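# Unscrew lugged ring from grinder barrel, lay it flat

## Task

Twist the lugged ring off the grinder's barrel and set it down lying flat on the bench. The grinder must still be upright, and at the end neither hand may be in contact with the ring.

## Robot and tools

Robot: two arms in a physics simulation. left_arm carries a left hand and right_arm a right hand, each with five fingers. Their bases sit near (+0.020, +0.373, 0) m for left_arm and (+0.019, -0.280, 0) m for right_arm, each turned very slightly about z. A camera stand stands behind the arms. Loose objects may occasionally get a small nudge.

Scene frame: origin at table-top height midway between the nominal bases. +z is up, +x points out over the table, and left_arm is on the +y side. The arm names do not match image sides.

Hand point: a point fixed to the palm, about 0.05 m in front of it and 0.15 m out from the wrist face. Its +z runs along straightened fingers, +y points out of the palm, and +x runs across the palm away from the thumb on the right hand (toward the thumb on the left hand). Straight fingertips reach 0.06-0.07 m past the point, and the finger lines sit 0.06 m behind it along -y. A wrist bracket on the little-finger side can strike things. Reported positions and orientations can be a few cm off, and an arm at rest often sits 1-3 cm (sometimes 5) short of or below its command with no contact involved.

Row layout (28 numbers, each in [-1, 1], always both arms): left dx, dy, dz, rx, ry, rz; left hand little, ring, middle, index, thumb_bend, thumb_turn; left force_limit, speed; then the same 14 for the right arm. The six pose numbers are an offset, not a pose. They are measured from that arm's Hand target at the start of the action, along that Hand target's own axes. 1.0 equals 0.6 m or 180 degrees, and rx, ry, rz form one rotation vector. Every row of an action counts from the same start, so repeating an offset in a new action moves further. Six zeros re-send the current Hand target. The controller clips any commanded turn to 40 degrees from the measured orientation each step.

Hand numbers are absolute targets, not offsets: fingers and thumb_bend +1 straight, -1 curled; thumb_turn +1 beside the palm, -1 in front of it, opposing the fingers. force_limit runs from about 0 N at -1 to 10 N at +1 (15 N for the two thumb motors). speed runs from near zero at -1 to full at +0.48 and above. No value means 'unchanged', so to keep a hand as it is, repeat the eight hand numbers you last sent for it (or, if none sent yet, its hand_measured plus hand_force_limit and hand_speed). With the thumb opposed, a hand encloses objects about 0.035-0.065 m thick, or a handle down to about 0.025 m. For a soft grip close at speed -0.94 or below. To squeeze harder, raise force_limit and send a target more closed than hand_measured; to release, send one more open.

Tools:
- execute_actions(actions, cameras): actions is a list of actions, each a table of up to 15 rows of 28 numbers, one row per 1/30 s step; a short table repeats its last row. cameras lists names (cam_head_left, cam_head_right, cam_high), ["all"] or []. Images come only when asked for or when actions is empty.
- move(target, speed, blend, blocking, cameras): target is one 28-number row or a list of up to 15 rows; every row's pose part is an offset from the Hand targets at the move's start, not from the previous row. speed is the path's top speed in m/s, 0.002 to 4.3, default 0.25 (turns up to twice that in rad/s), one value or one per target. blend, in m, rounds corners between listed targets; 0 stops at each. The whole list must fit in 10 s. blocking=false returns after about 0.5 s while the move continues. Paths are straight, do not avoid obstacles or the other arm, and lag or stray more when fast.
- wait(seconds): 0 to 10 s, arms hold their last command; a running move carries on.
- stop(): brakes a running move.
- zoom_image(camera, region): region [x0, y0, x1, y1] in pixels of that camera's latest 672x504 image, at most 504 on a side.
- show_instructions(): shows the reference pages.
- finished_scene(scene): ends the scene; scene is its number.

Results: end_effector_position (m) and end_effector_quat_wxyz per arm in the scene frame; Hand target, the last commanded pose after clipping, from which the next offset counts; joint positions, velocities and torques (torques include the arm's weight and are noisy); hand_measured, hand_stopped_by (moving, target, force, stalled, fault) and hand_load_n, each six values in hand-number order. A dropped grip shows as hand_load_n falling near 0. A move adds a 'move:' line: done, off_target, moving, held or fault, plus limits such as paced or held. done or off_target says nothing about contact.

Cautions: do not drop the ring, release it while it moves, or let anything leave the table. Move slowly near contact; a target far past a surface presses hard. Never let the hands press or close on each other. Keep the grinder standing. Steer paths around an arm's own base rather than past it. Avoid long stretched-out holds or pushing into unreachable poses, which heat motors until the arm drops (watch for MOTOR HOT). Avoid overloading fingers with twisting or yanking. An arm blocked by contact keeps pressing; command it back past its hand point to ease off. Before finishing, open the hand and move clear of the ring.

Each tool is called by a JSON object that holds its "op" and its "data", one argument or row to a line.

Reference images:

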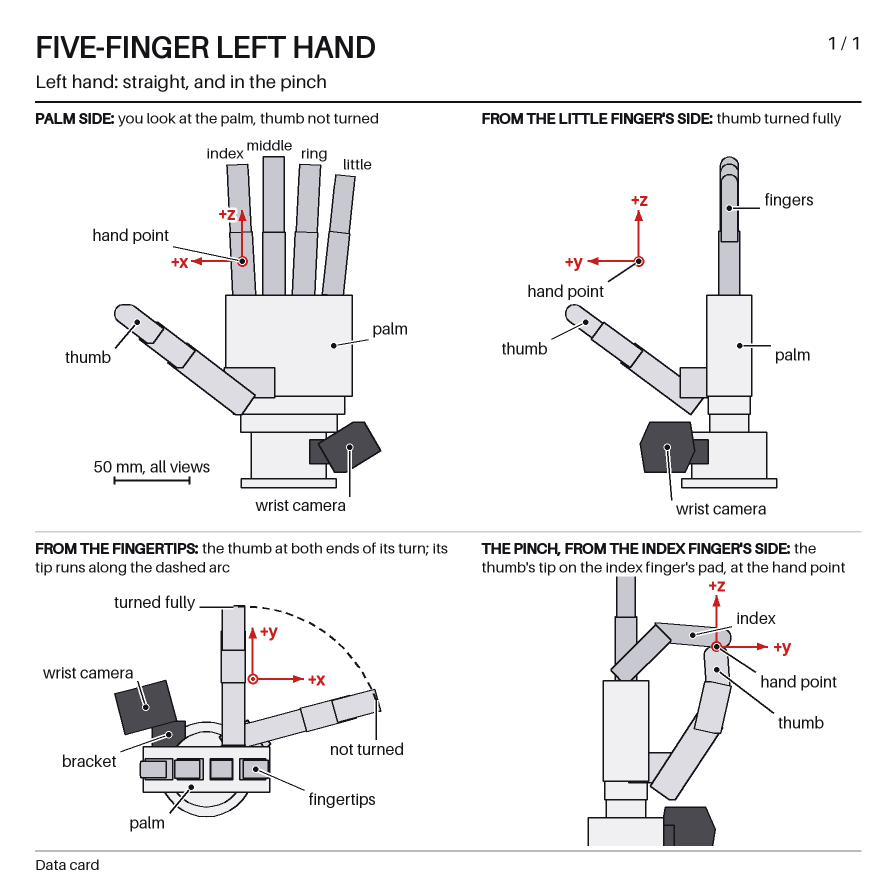

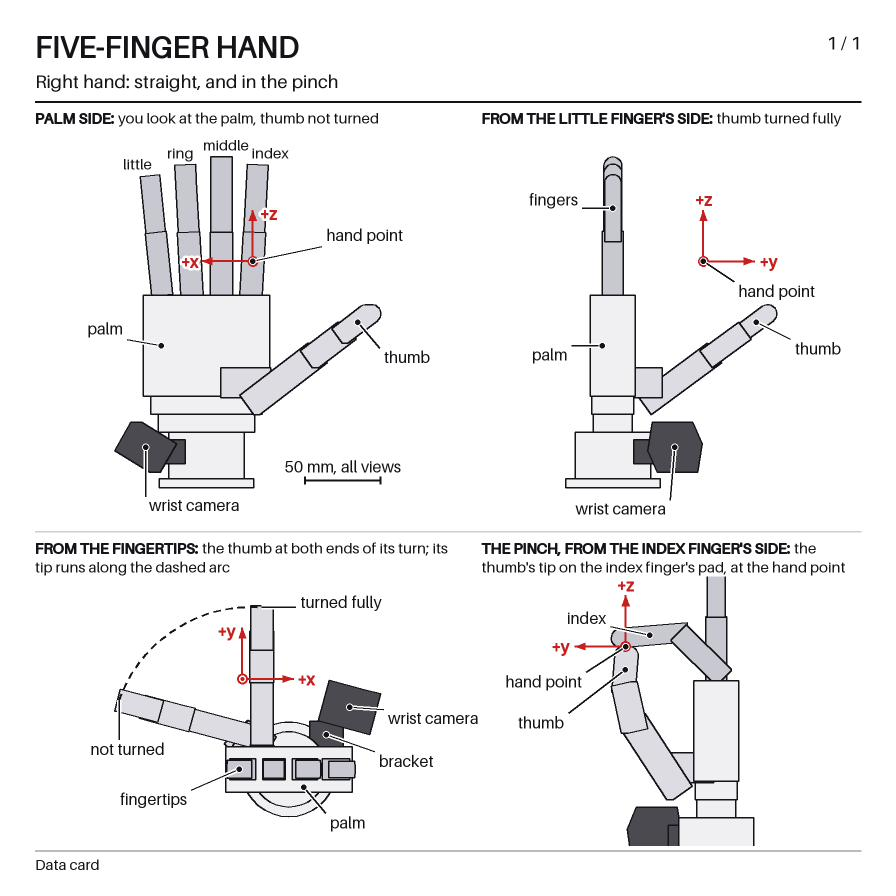

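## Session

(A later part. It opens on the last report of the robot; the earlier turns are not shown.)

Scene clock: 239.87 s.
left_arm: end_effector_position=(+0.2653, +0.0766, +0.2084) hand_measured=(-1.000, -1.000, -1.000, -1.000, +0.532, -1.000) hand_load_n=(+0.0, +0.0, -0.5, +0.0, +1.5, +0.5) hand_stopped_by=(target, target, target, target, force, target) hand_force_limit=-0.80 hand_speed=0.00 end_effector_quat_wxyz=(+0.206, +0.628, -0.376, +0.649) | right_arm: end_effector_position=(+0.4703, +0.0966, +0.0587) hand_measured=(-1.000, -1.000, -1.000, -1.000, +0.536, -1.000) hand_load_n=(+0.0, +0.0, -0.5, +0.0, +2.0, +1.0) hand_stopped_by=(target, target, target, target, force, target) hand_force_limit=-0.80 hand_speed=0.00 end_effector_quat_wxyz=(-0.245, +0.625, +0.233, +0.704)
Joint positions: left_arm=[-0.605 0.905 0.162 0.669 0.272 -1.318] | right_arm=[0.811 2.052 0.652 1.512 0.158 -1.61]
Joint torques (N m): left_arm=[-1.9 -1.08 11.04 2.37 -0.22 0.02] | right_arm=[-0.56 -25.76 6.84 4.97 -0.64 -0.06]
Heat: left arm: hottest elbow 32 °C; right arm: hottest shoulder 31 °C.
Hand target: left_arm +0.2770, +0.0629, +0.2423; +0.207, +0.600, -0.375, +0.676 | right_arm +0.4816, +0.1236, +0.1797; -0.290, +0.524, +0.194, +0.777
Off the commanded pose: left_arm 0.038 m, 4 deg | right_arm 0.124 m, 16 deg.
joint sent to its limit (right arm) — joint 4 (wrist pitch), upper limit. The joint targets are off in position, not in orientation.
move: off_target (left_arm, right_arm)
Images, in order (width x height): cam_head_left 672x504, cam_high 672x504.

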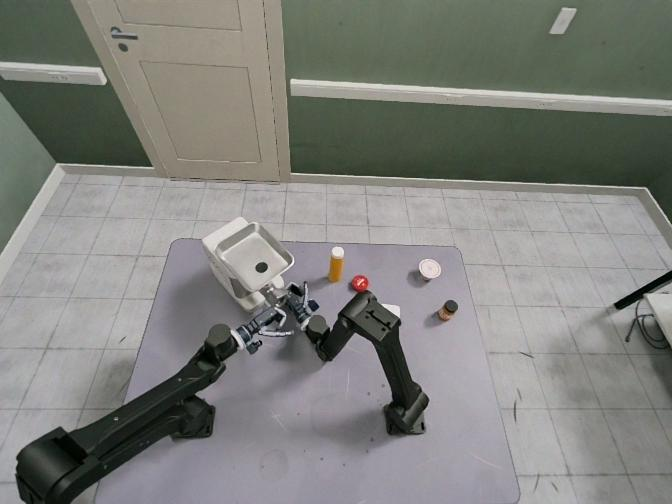

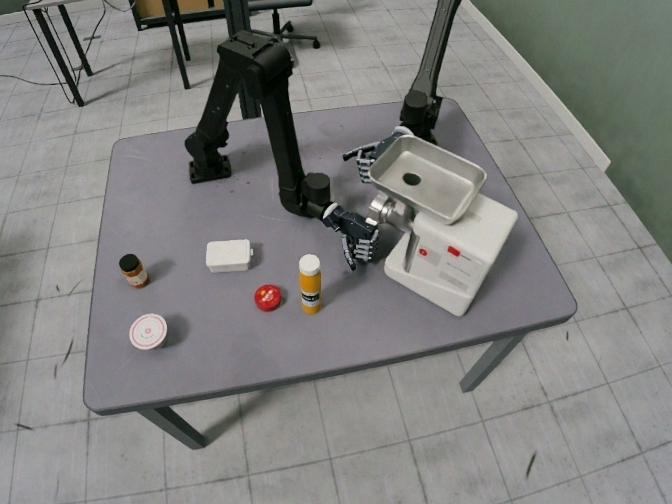

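{"op": "execute_actions", "data": {
  "actions": []
}}

Scene clock: 240.80 s.
left_arm: end_effector_position=(+0.2653, +0.0766, +0.2084) hand_measured=(-1.000, -1.000, -1.000, -1.000, +0.532, -1.000) hand_load_n=(+0.0, +0.0, +0.0, +0.0, +1.5, +0.5) hand_stopped_by=(target, target, target, target, force, target) hand_force_limit=-0.80 hand_speed=0.00 end_effector_quat_wxyz=(+0.206, +0.628, -0.376, +0.649) | right_arm: end_effector_position=(+0.4703, +0.0966, +0.0587) hand_measured=(-1.000, -1.000, -1.000, -1.000, +0.536, -1.000) hand_load_n=(+0.0, -0.5, -0.5, +0.0, +2.0, +1.0) hand_stopped_by=(target, target, target, target, force, target) hand_force_limit=-0.80 hand_speed=0.00 end_effector_quat_wxyz=(-0.245, +0.625, +0.233, +0.704)
Joint positions: left_arm=[-0.605 0.905 0.162 0.669 0.272 -1.318] | right_arm=[0.811 2.052 0.652 1.512 0.158 -1.61]
Joint velocities: within noise
Joint torques (N m): left_arm=[-1.79 -1.08 11.02 2.36 -0.23 0.04] | right_arm=[-0.5 -25.76 6.84 4.98 -0.64 -0.06]
Heat: left arm: hottest elbow 32 °C; right arm: hottest shoulder 31 °C.
Hand target: left_arm +0.2770, +0.0629, +0.2422; +0.207, +0.600, -0.375, +0.676 | right_arm +0.4816, +0.1236, +0.1797; -0.290, +0.524, +0.194, +0.777
Off the commanded pose: left_arm 0.038 m, 4 deg | right_arm 0.124 m, 16 deg.

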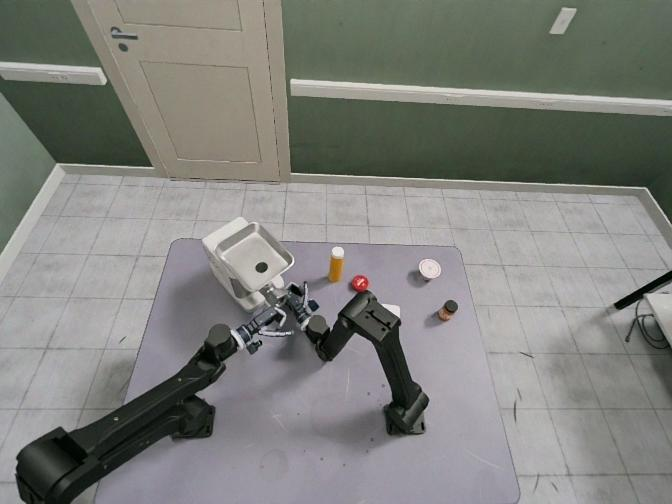

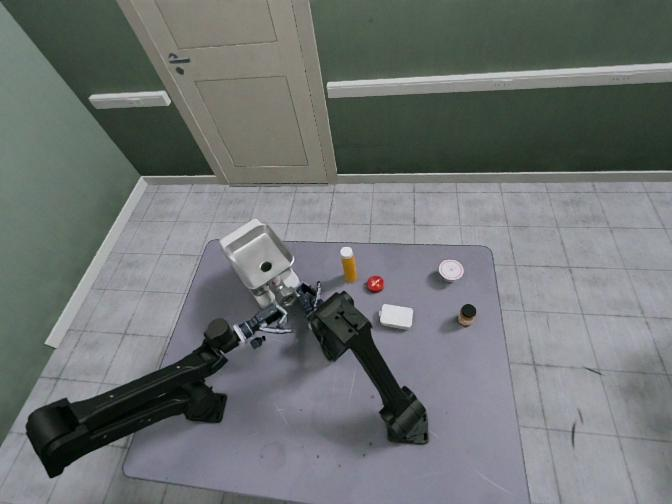

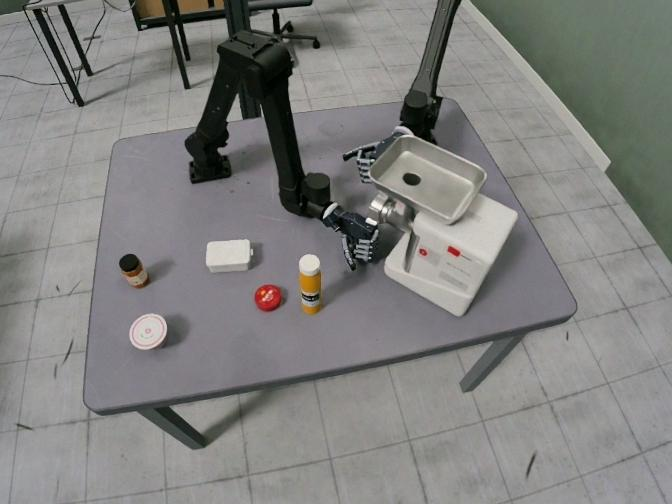

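{"op": "zoom_image", "data": {
  "camera": "cam_head_left",
  "region": [220, 260, 310, 350]
}}

{"op": "zoom_image", "data": {
  "camera": "cam_head_right",
  "region": [230, 260, 320, 350]
}}

{"op": "zoom_image", "data": {
  "camera": "cam_high",
  "region": [330, 120, 470, 260]
}}

Scaled by 5.600 from the camera's 672x504 image, which has a finer 960x720 frame.

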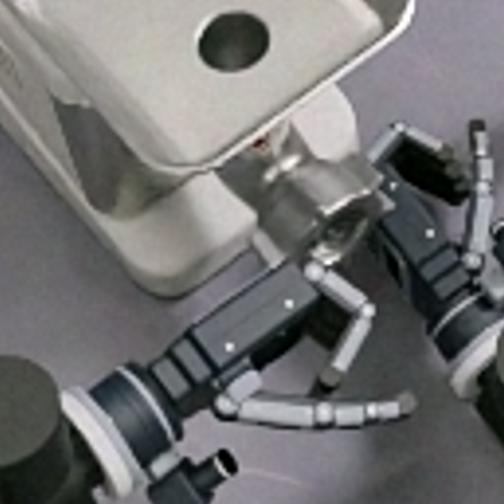

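Scaled by 5.600 from the camera's 672x504 image, which has a finer 960x720 frame.

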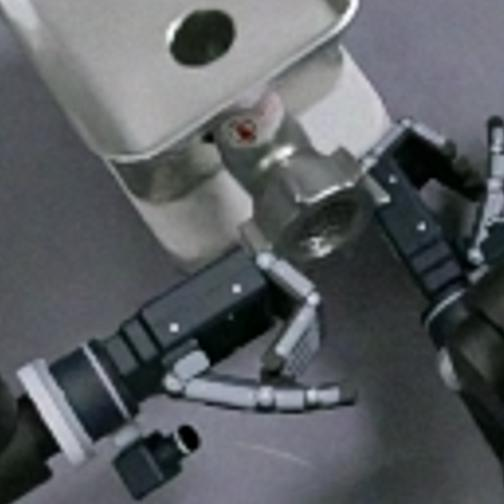

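Scaled by 3.600 from the camera's 672x504 image, which has a finer 960x720 frame.

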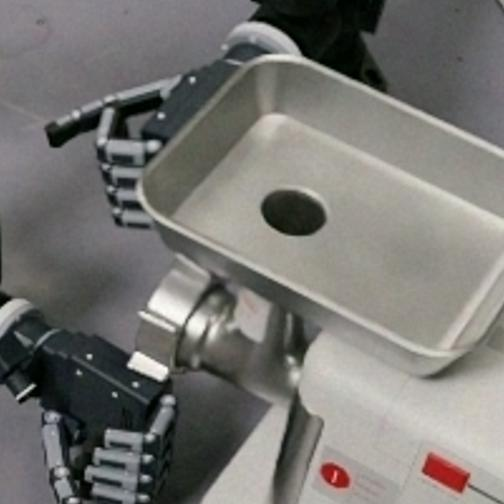

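{"op": "move", "data": {
  "target": [
    [0.0483,-0.013,0,0,0,0,-1,-1,-1,-1,0.1,-1,-0.8,0,0,0,0,0,0,0,-1,-1,-1,-1,0.1,-1,-0.8,0],
    [0.0353,-0.0613,-0.0333,0,0,0,-1,-1,-1,-1,0.1,-1,-0.8,0,0,0,0,0,0,0,-1,-1,-1,-1,0.1,-1,-0.8,0]
  ],
  "speed": 0.06,
  "cameras": ["all"]
}}

{"op": "zoom_image", "data": {
  "camera": "cam_head_left",
  "region": [220, 260, 310, 350]
}}

{"op": "zoom_image", "data": {
  "camera": "cam_head_right",
  "region": [230, 260, 320, 350]
}}

Scene clock: 243.90 s.
left_arm: end_effector_position=(+0.2750, +0.0994, +0.2428) hand_measured=(-1.000, -1.000, -1.000, -1.000, +0.532, -1.000) hand_load_n=(+0.0, +0.0, -0.5, +0.0, +1.5, +0.5) hand_stopped_by=(target, target, target, target, force, target) hand_force_limit=-0.80 hand_speed=0.00 end_effector_quat_wxyz=(+0.214, +0.618, -0.377, +0.655) | right_arm: end_effector_position=(+0.4703, +0.0966, +0.0587) hand_measured=(-1.000, -1.000, -1.000, -1.000, +0.536, -1.000) hand_load_n=(+0.0, +0.0, -0.5, +0.0, +2.0, +1.0) hand_stopped_by=(target, target, target, target, force, target) hand_force_limit=-0.80 hand_speed=0.00 end_effector_quat_wxyz=(-0.245, +0.625, +0.233, +0.704)
Joint positions: left_arm=[-0.465 0.777 0.213 0.51 0.43 -1.317] | right_arm=[0.811 2.052 0.652 1.512 0.158 -1.61]
Joint torques (N m): left_arm=[0.03 -1.79 11.19 1.31 0.04 0.03] | right_arm=[-0.5 -25.76 6.83 4.96 -0.64 -0.07]
Heat: left arm: hottest elbow 32 °C; right arm: hottest shoulder 31 °C.
Hand target: left_arm +0.2867, +0.0976, +0.2722; +0.207, +0.600, -0.375, +0.676 | right_arm +0.4816, +0.1236, +0.1797; -0.290, +0.524, +0.194, +0.777
Off the commanded pose: left_arm 0.032 m, 3 deg | right_arm 0.124 m, 16 deg.
joint sent to its limit (right arm) — joint 4 (wrist pitch), upper limit. The joint targets are off in position, not in orientation.
move: off_target (left_arm, right_arm)

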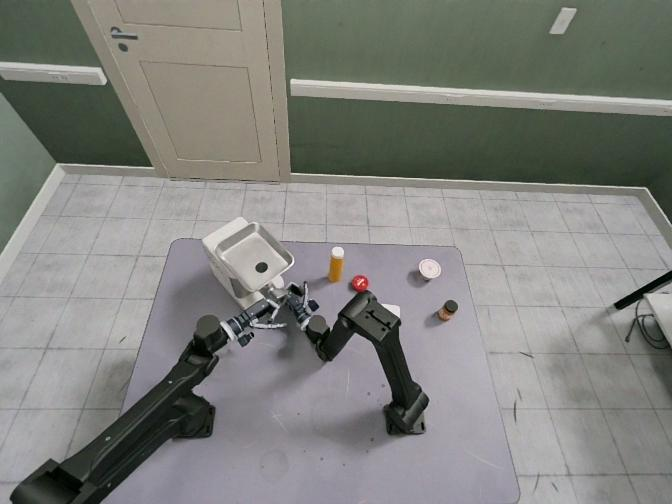

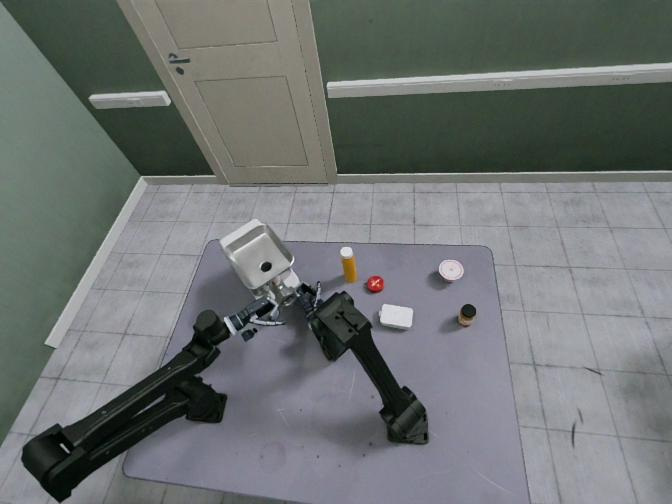

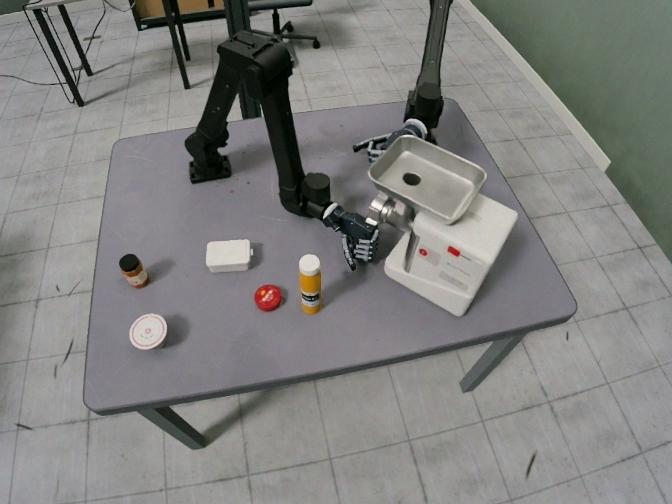

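Scaled by 5.600 from the camera's 672x504 image, which has a finer 960x720 frame.

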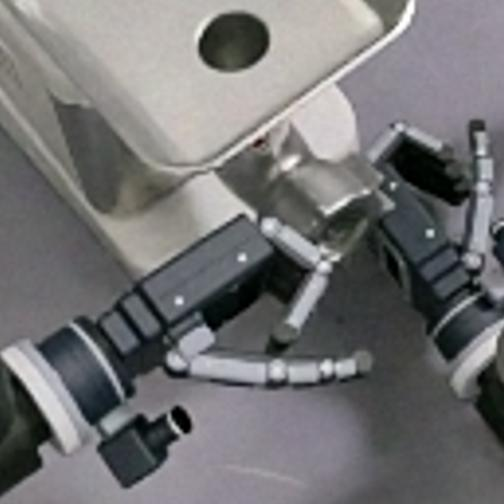

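Scaled by 5.600 from the camera's 672x504 image, which has a finer 960x720 frame.

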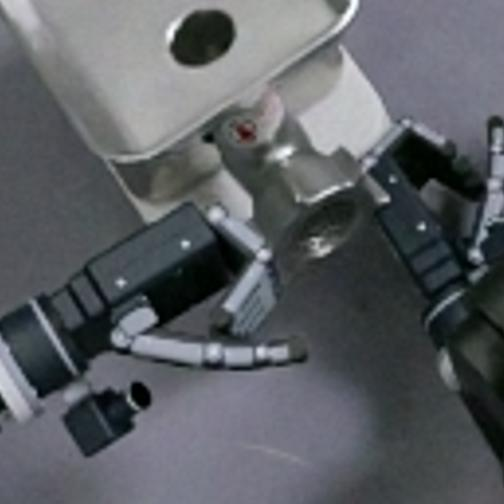

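{"op": "zoom_image", "data": {
  "camera": "cam_head_right",
  "region": [260, 275, 310, 325]
}}

{"op": "zoom_image", "data": {
  "camera": "cam_head_left",
  "region": [250, 275, 300, 325]
}}

Scaled by 10.080 from the camera's 672x504 image, which has a finer 960x720 frame.

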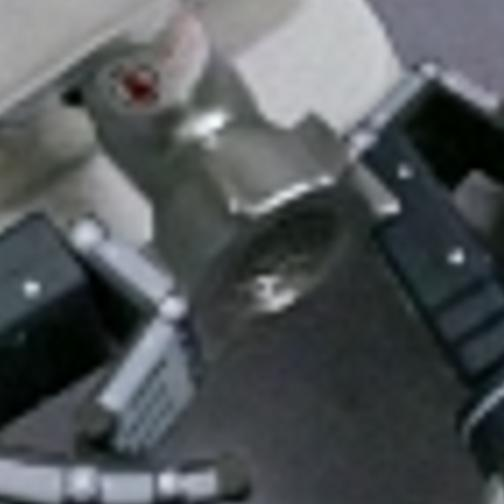

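Scaled by 10.080 from the camera's 672x504 image, which has a finer 960x720 frame.

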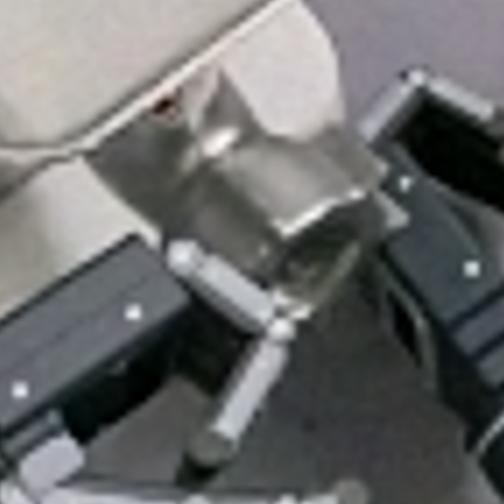

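{"op": "move", "data": {
  "target": [
    [-0.0322,0.0086,0,0,0,0,-1,-1,-1,-1,0.1,-1,-0.8,0,0,0,0,0,0,0,-1,-1,-1,-1,0.1,-1,-0.8,0],
    [-0.04,-0.0203,0.0167,0,0,0,-1,-1,-1,-1,0.1,-1,-0.8,0,0,0,0,0,0,0,-1,-1,-1,-1,0.1,-1,-0.8,0]
  ],
  "speed": 0.06,
  "cameras": ["all"]
}}

{"op": "zoom_image", "data": {
  "camera": "cam_head_left",
  "region": [250, 275, 300, 325]
}}

{"op": "zoom_image", "data": {
  "camera": "cam_head_right",
  "region": [260, 275, 310, 325]
}}

Scene clock: 249.30 s.
left_arm: end_effector_position=(+0.2925, +0.1041, +0.2268) hand_measured=(-1.000, -1.000, -1.000, -1.000, +0.532, -1.000) hand_load_n=(+0.0, +0.0, -0.5, +0.0, +1.5, +0.0) hand_stopped_by=(target, target, target, target, force, target) hand_force_limit=-0.80 hand_speed=0.00 end_effector_quat_wxyz=(+0.215, +0.621, -0.376, +0.653) | right_arm: end_effector_position=(+0.4703, +0.0966, +0.0587) hand_measured=(-1.000, -1.000, -1.000, -1.000, +0.536, -1.000) hand_load_n=(+0.5, +0.0, -0.5, +0.0, +2.0, +1.0) hand_stopped_by=(target, target, target, target, force, target) hand_force_limit=-0.80 hand_speed=0.00 end_effector_quat_wxyz=(-0.245, +0.625, +0.233, +0.704)
Joint positions: left_arm=[-0.41 0.915 0.213 0.64 0.484 -1.316] | right_arm=[0.811 2.052 0.652 1.512 0.158 -1.61]
Joint torques (N m): left_arm=[0.21 -1.49 10.19 2.26 0.03 0.04] | right_arm=[-0.44 -25.76 6.84 4.96 -0.63 -0.06]
Heat: left arm: hottest elbow 33 °C; right arm: hottest shoulder 31 °C.
Hand target: left_arm +0.3068, +0.1019, +0.2522; +0.207, +0.600, -0.375, +0.676 | right_arm +0.4816, +0.1236, +0.1797; -0.290, +0.524, +0.194, +0.777
Off the commanded pose: left_arm 0.029 m, 4 deg | right_arm 0.124 m, 16 deg.
joint sent to its limit (right arm) — joint 4 (wrist pitch), upper limit. The joint targets are off in position, not in orientation.
move: off_target (left_arm, right_arm)

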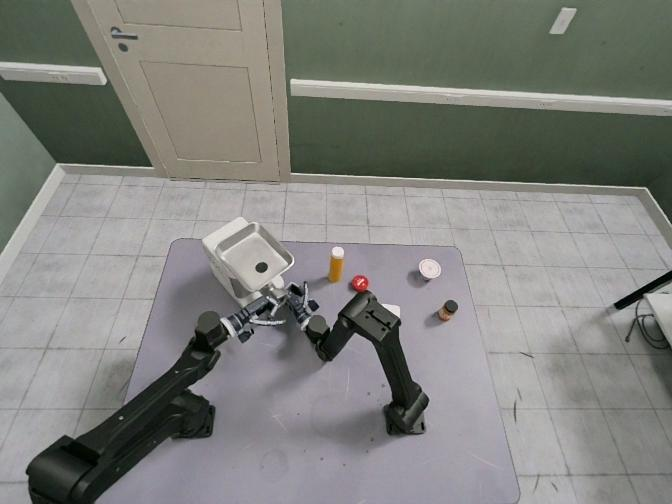

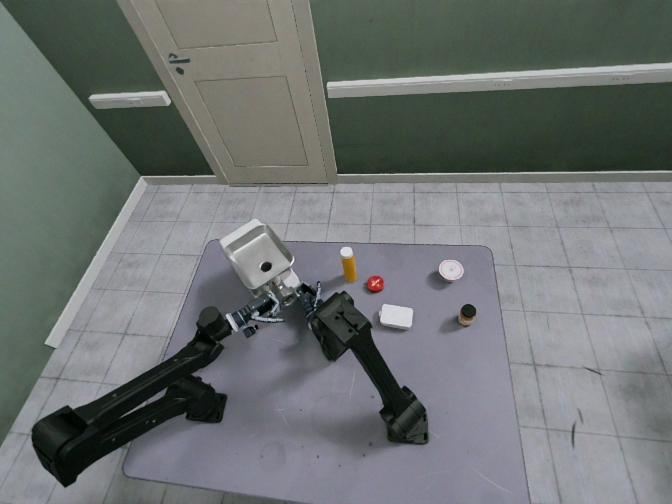

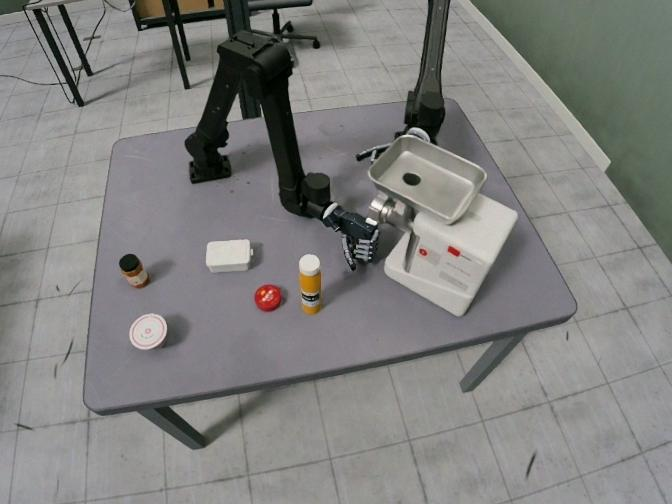

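Scaled by 10.080 from the camera's 672x504 image, which has a finer 960x720 frame.

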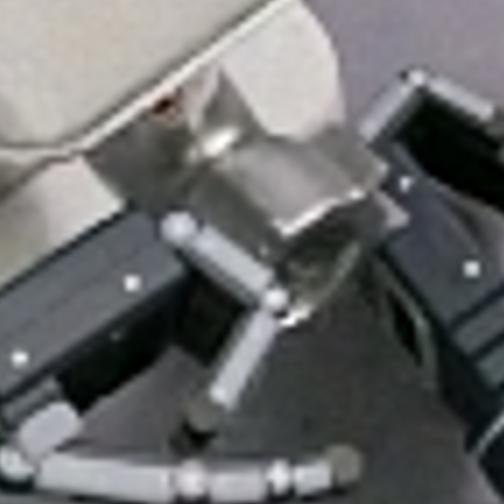

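Scaled by 10.080 from the camera's 672x504 image, which has a finer 960x720 frame.

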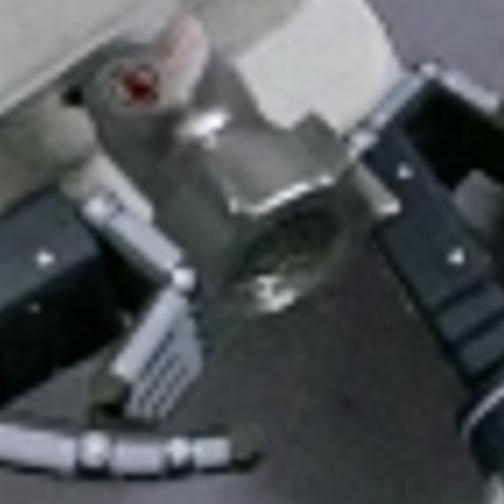

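{"op": "move", "data": {
  "target": [-0.0563,0.0151,0,0,0,0,-1,-1,-1,-1,0.1,-1,-0.8,0,0,0,0,0,0,0,-1,-1,-1,-1,0.1,-1,-0.8,0],
  "speed": 0.05,
  "cameras": ["cam_head_left","cam_head_right","cam_high"]
}}

{"op": "zoom_image", "data": {
  "camera": "cam_head_left",
  "region": [250, 275, 300, 325]
}}

{"op": "zoom_image", "data": {
  "camera": "cam_head_right",
  "region": [260, 275, 310, 325]
}}

Scene clock: 251.13 s.
left_arm: end_effector_position=(+0.3041, +0.0992, +0.2205) hand_measured=(-1.000, -1.000, -1.000, -1.000, +0.532, -1.000) hand_load_n=(-0.5, +0.0, -0.5, +0.0, +1.5, +0.5) hand_stopped_by=(target, target, target, target, force, target) hand_force_limit=-0.80 hand_speed=0.00 end_effector_quat_wxyz=(+0.212, +0.599, -0.376, +0.674) | right_arm: end_effector_position=(+0.4703, +0.0966, +0.0586) hand_measured=(-1.000, -1.000, -1.000, -1.000, +0.536, -1.000) hand_load_n=(+0.0, +0.5, -0.5, +0.0, +2.0, +1.0) hand_stopped_by=(target, target, target, target, force, target) hand_force_limit=-0.80 hand_speed=0.00 end_effector_quat_wxyz=(-0.245, +0.625, +0.233, +0.704)
Joint positions: left_arm=[-0.41 1.073 0.213 0.858 0.488 -1.315] | right_arm=[0.811 2.052 0.652 1.512 0.158 -1.61]
Joint torques (N m): left_arm=[0.15 -2.14 5.82 2.18 -0.17 0] | right_arm=[-0.44 -25.7 6.84 4.98 -0.63 -0.06]
Heat: left arm: hottest elbow 33 °C; right arm: hottest shoulder 31 °C.
Hand target: left_arm +0.3068, +0.1019, +0.2172; +0.207, +0.600, -0.375, +0.676 | right_arm +0.4816, +0.1236, +0.1796; -0.290, +0.524, +0.194, +0.777
Off the commanded pose: left_arm 0.005 m, 1 deg | right_arm 0.125 m, 16 deg.
joint sent to its limit (right arm) — joint 4 (wrist pitch), upper limit. The joint targets are off in position, not in orientation.
move: off_target (right_arm)

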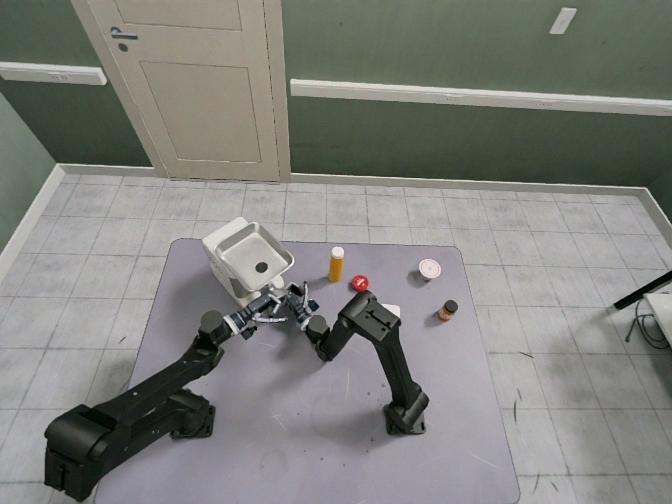

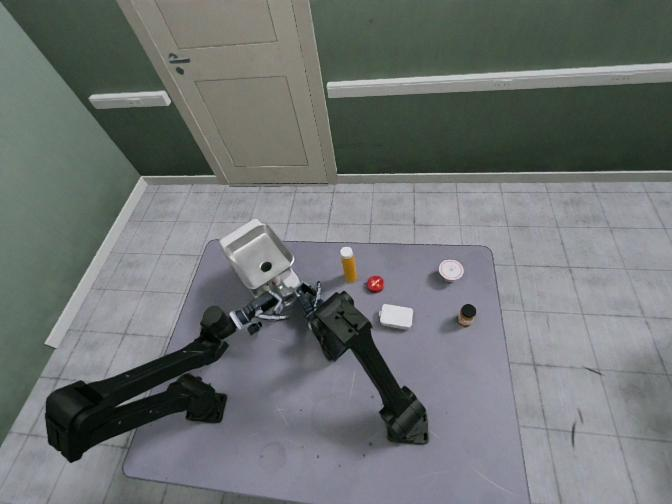

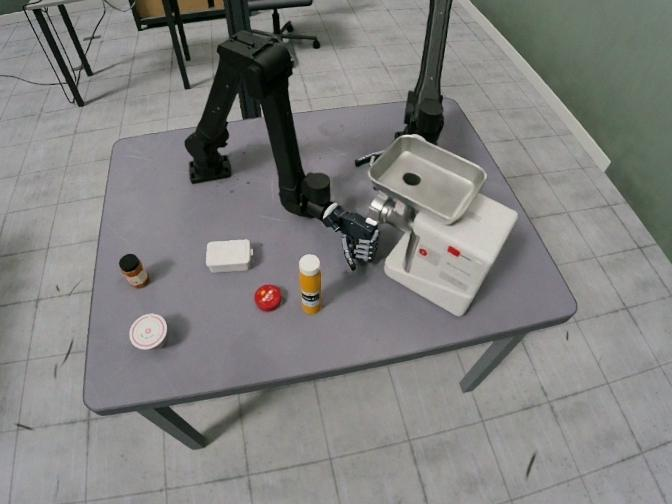

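Scaled by 10.080 from the camera's 672x504 image, which has a finer 960x720 frame.

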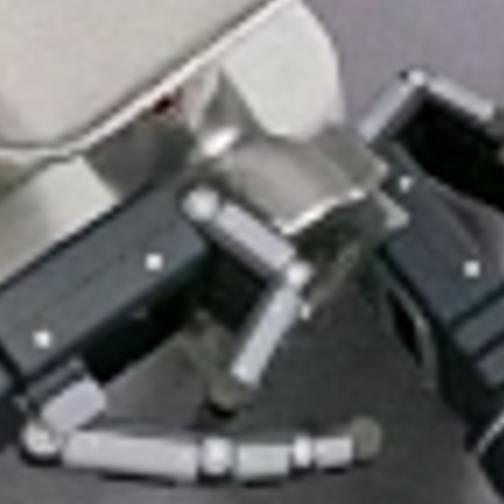

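Scaled by 10.080 from the camera's 672x504 image, which has a finer 960x720 frame.

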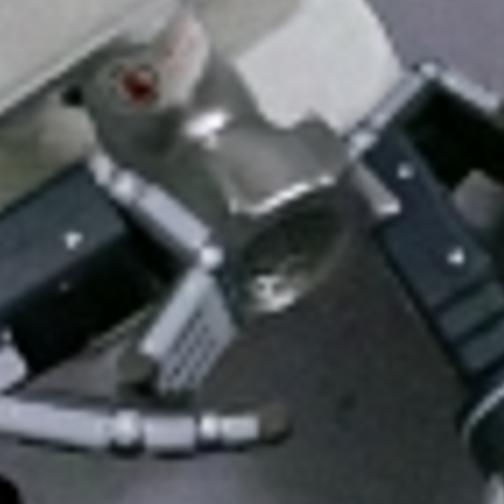

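{"op": "move", "data": {
  "target": [-0.0322,0.0086,-0.0167,0,0,0,-1,-1,-1,-1,0.1,-1,-0.8,0,0,0,0,0,0,0,-1,-1,-1,-1,0.1,-1,-0.8,0],
  "speed": 0.05,
  "cameras": ["cam_head_left","cam_head_right","cam_high"]
}}

{"op": "zoom_image", "data": {
  "camera": "cam_head_left",
  "region": [250, 275, 300, 325]
}}

{"op": "zoom_image", "data": {
  "camera": "cam_high",
  "region": [350, 150, 420, 240]
}}

Scene clock: 252.67 s.
left_arm: end_effector_position=(+0.2971, +0.1038, +0.2109) hand_measured=(-1.000, -1.000, -1.000, -1.000, +0.532, -1.000) hand_load_n=(-0.5, +0.0, +0.0, +0.0, +1.5, +0.5) hand_stopped_by=(target, target, target, target, force, target) hand_force_limit=-0.80 hand_speed=0.00 end_effector_quat_wxyz=(+0.213, +0.585, -0.378, +0.684) | right_arm: end_effector_position=(+0.4703, +0.0966, +0.0586) hand_measured=(-1.000, -1.000, -1.000, -1.000, +0.536, -1.000) hand_load_n=(+0.0, +0.0, -0.5, +0.0, +2.0, +1.0) hand_stopped_by=(target, target, target, target, force, target) hand_force_limit=-0.80 hand_speed=0.00 end_effector_quat_wxyz=(-0.245, +0.625, +0.233, +0.704)
Joint positions: left_arm=[-0.395 1.14 0.178 0.994 0.512 -1.315] | right_arm=[0.811 2.052 0.652 1.512 0.158 -1.61]
Joint torques (N m): left_arm=[0.56 -1.85 4.46 1.72 -0.32 0.01] | right_arm=[-0.5 -25.7 6.82 4.96 -0.64 -0.06]
Heat: left arm: hottest elbow 33 °C; right arm: hottest shoulder 31 °C.
Hand target: left_arm +0.3001, +0.1095, +0.1971; +0.207, +0.600, -0.375, +0.676 | right_arm +0.4816, +0.1236, +0.1796; -0.290, +0.524, +0.194, +0.777
Off the commanded pose: left_arm 0.015 m, 2 deg | right_arm 0.124 m, 16 deg.
joint sent to its limit (right arm) — joint 4 (wrist pitch), upper limit. The joint targets are off in position, not in orientation.
move: off_target (left_arm, right_arm)

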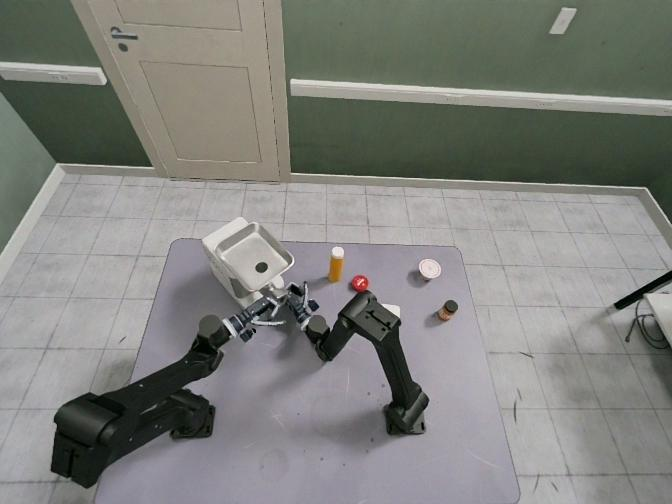

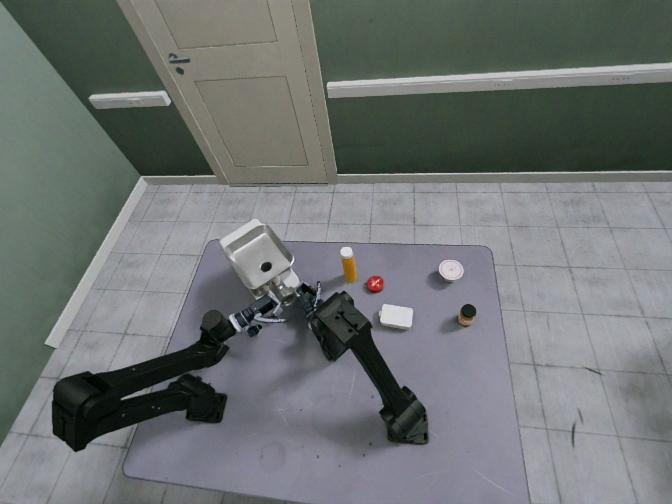

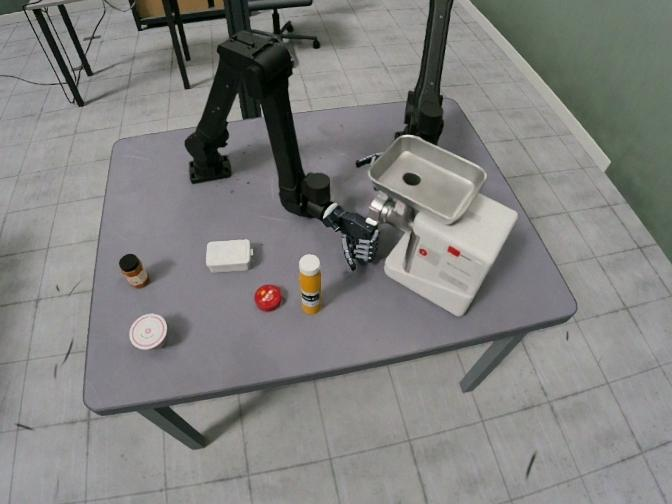

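Scaled by 10.080 from the camera's 672x504 image, which has a finer 960x720 frame.

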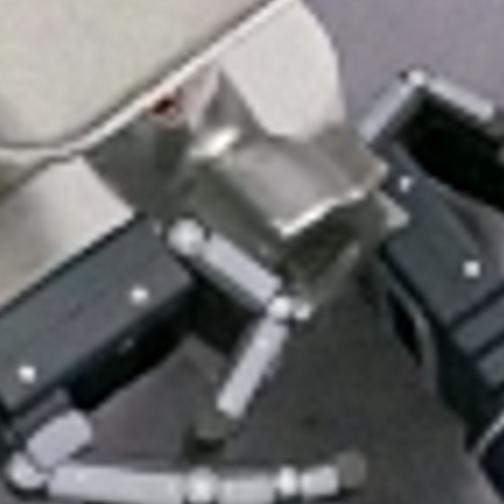

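Scaled by 5.600 from the camera's 672x504 image, which has a finer 960x720 frame.

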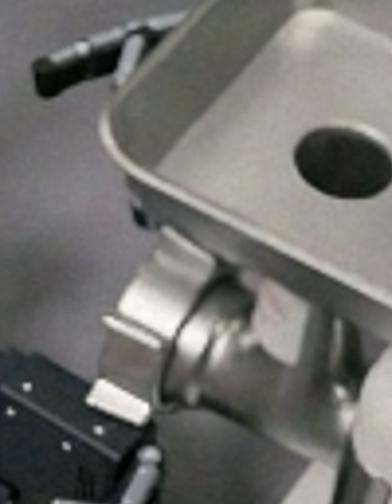

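{"op": "move", "data": {
  "target": [-0.0805,0.0216,-0.01,0,0,0,-1,-1,-1,-1,0.1,-1,-0.8,0,0,0,0,0,0,0,-1,-1,-1,-1,0.1,-1,-0.8,0],
  "speed": 0.06,
  "cameras": ["cam_head_left","cam_head_right","cam_high"]
}}

{"op": "zoom_image", "data": {
  "camera": "cam_head_left",
  "region": [250, 275, 300, 325]
}}

{"op": "zoom_image", "data": {
  "camera": "cam_high",
  "region": [350, 150, 420, 240]
}}

Scene clock: 254.67 s.
left_arm: end_effector_position=(+0.2887, +0.1075, +0.1984) hand_measured=(-1.000, -1.000, -1.000, -1.000, +0.532, -1.000) hand_load_n=(-1.5, +0.0, -0.5, +0.0, +1.5, +0.5) hand_stopped_by=(target, target, target, target, force, target) hand_force_limit=-0.80 hand_speed=0.00 end_effector_quat_wxyz=(+0.206, +0.532, -0.378, +0.729) | right_arm: end_effector_position=(+0.4703, +0.0966, +0.0586) hand_measured=(-1.000, -1.000, -1.000, -1.000, +0.536, -1.000) hand_load_n=(+0.0, +0.0, -0.5, +0.0, +2.0, +1.0) hand_stopped_by=(target, target, target, target, force, target) hand_force_limit=-0.80 hand_speed=0.00 end_effector_quat_wxyz=(-0.245, +0.625, +0.233, +0.704)
Joint positions: left_arm=[-0.386 1.423 0.139 1.456 0.532 -1.315] | right_arm=[0.811 2.052 0.652 1.512 0.158 -1.61]
Joint torques (N m): left_arm=[0.67 1.73 1.11 -1.07 -0.58 0] | right_arm=[-0.44 -25.7 6.84 4.98 -0.63 -0.06]
Heat: left arm: hottest elbow 33 °C; right arm: hottest shoulder 31 °C.
Hand target: left_arm +0.2962, +0.1140, +0.1473; +0.207, +0.600, -0.375, +0.676 | right_arm +0.4816, +0.1236, +0.1797; -0.290, +0.524, +0.194, +0.777
Off the commanded pose: left_arm 0.052 m, 10 deg | right_arm 0.124 m, 16 deg.
joint sent to its limit (right arm) — joint 4 (wrist pitch), upper limit. The joint targets are off in position, not in orientation.
move: off_target (left_arm, right_arm)

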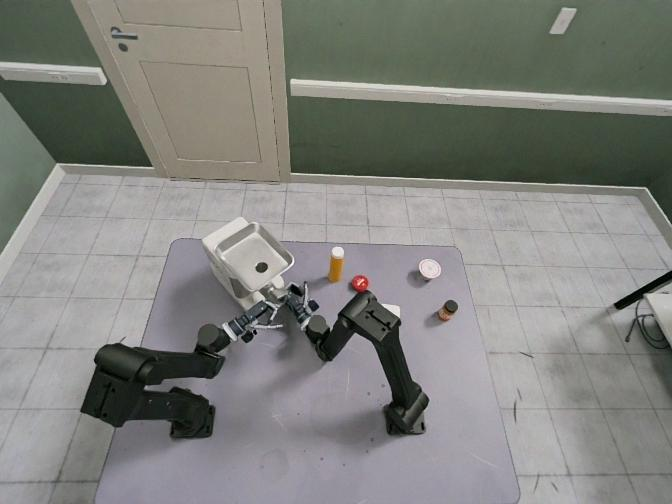

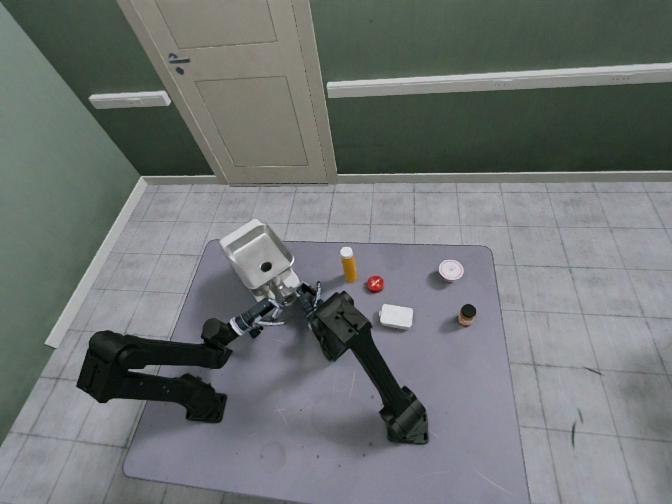

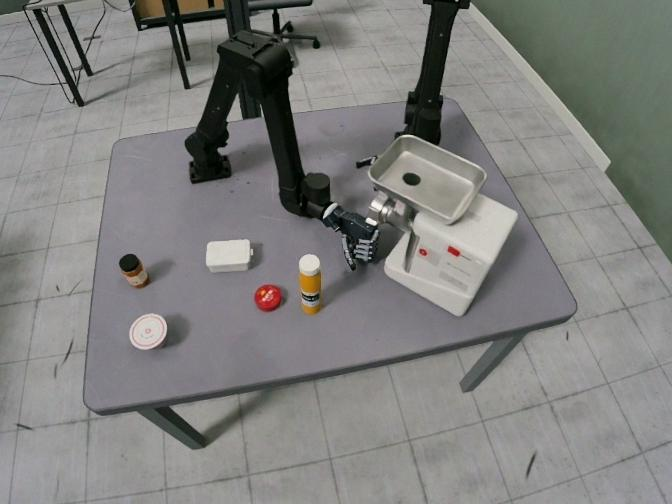

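Scaled by 10.080 from the camera's 672x504 image, which has a finer 960x720 frame.

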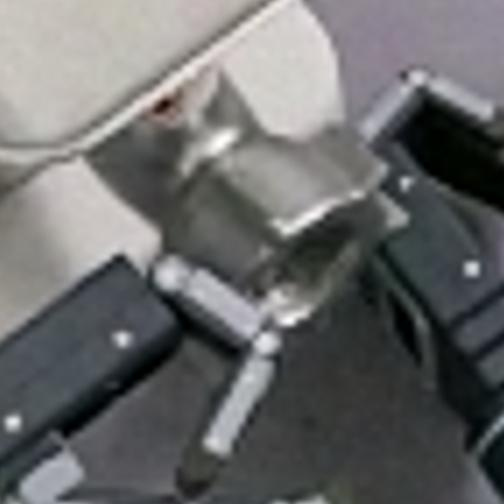

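Scaled by 5.600 from the camera's 672x504 image, which has a finer 960x720 frame.

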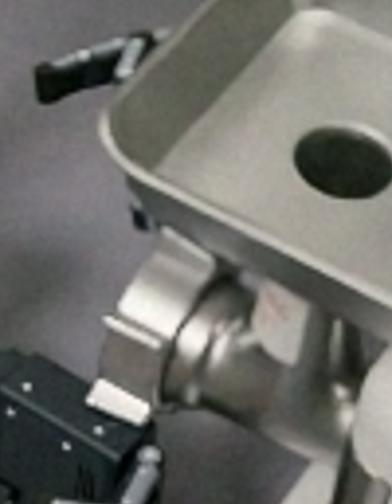

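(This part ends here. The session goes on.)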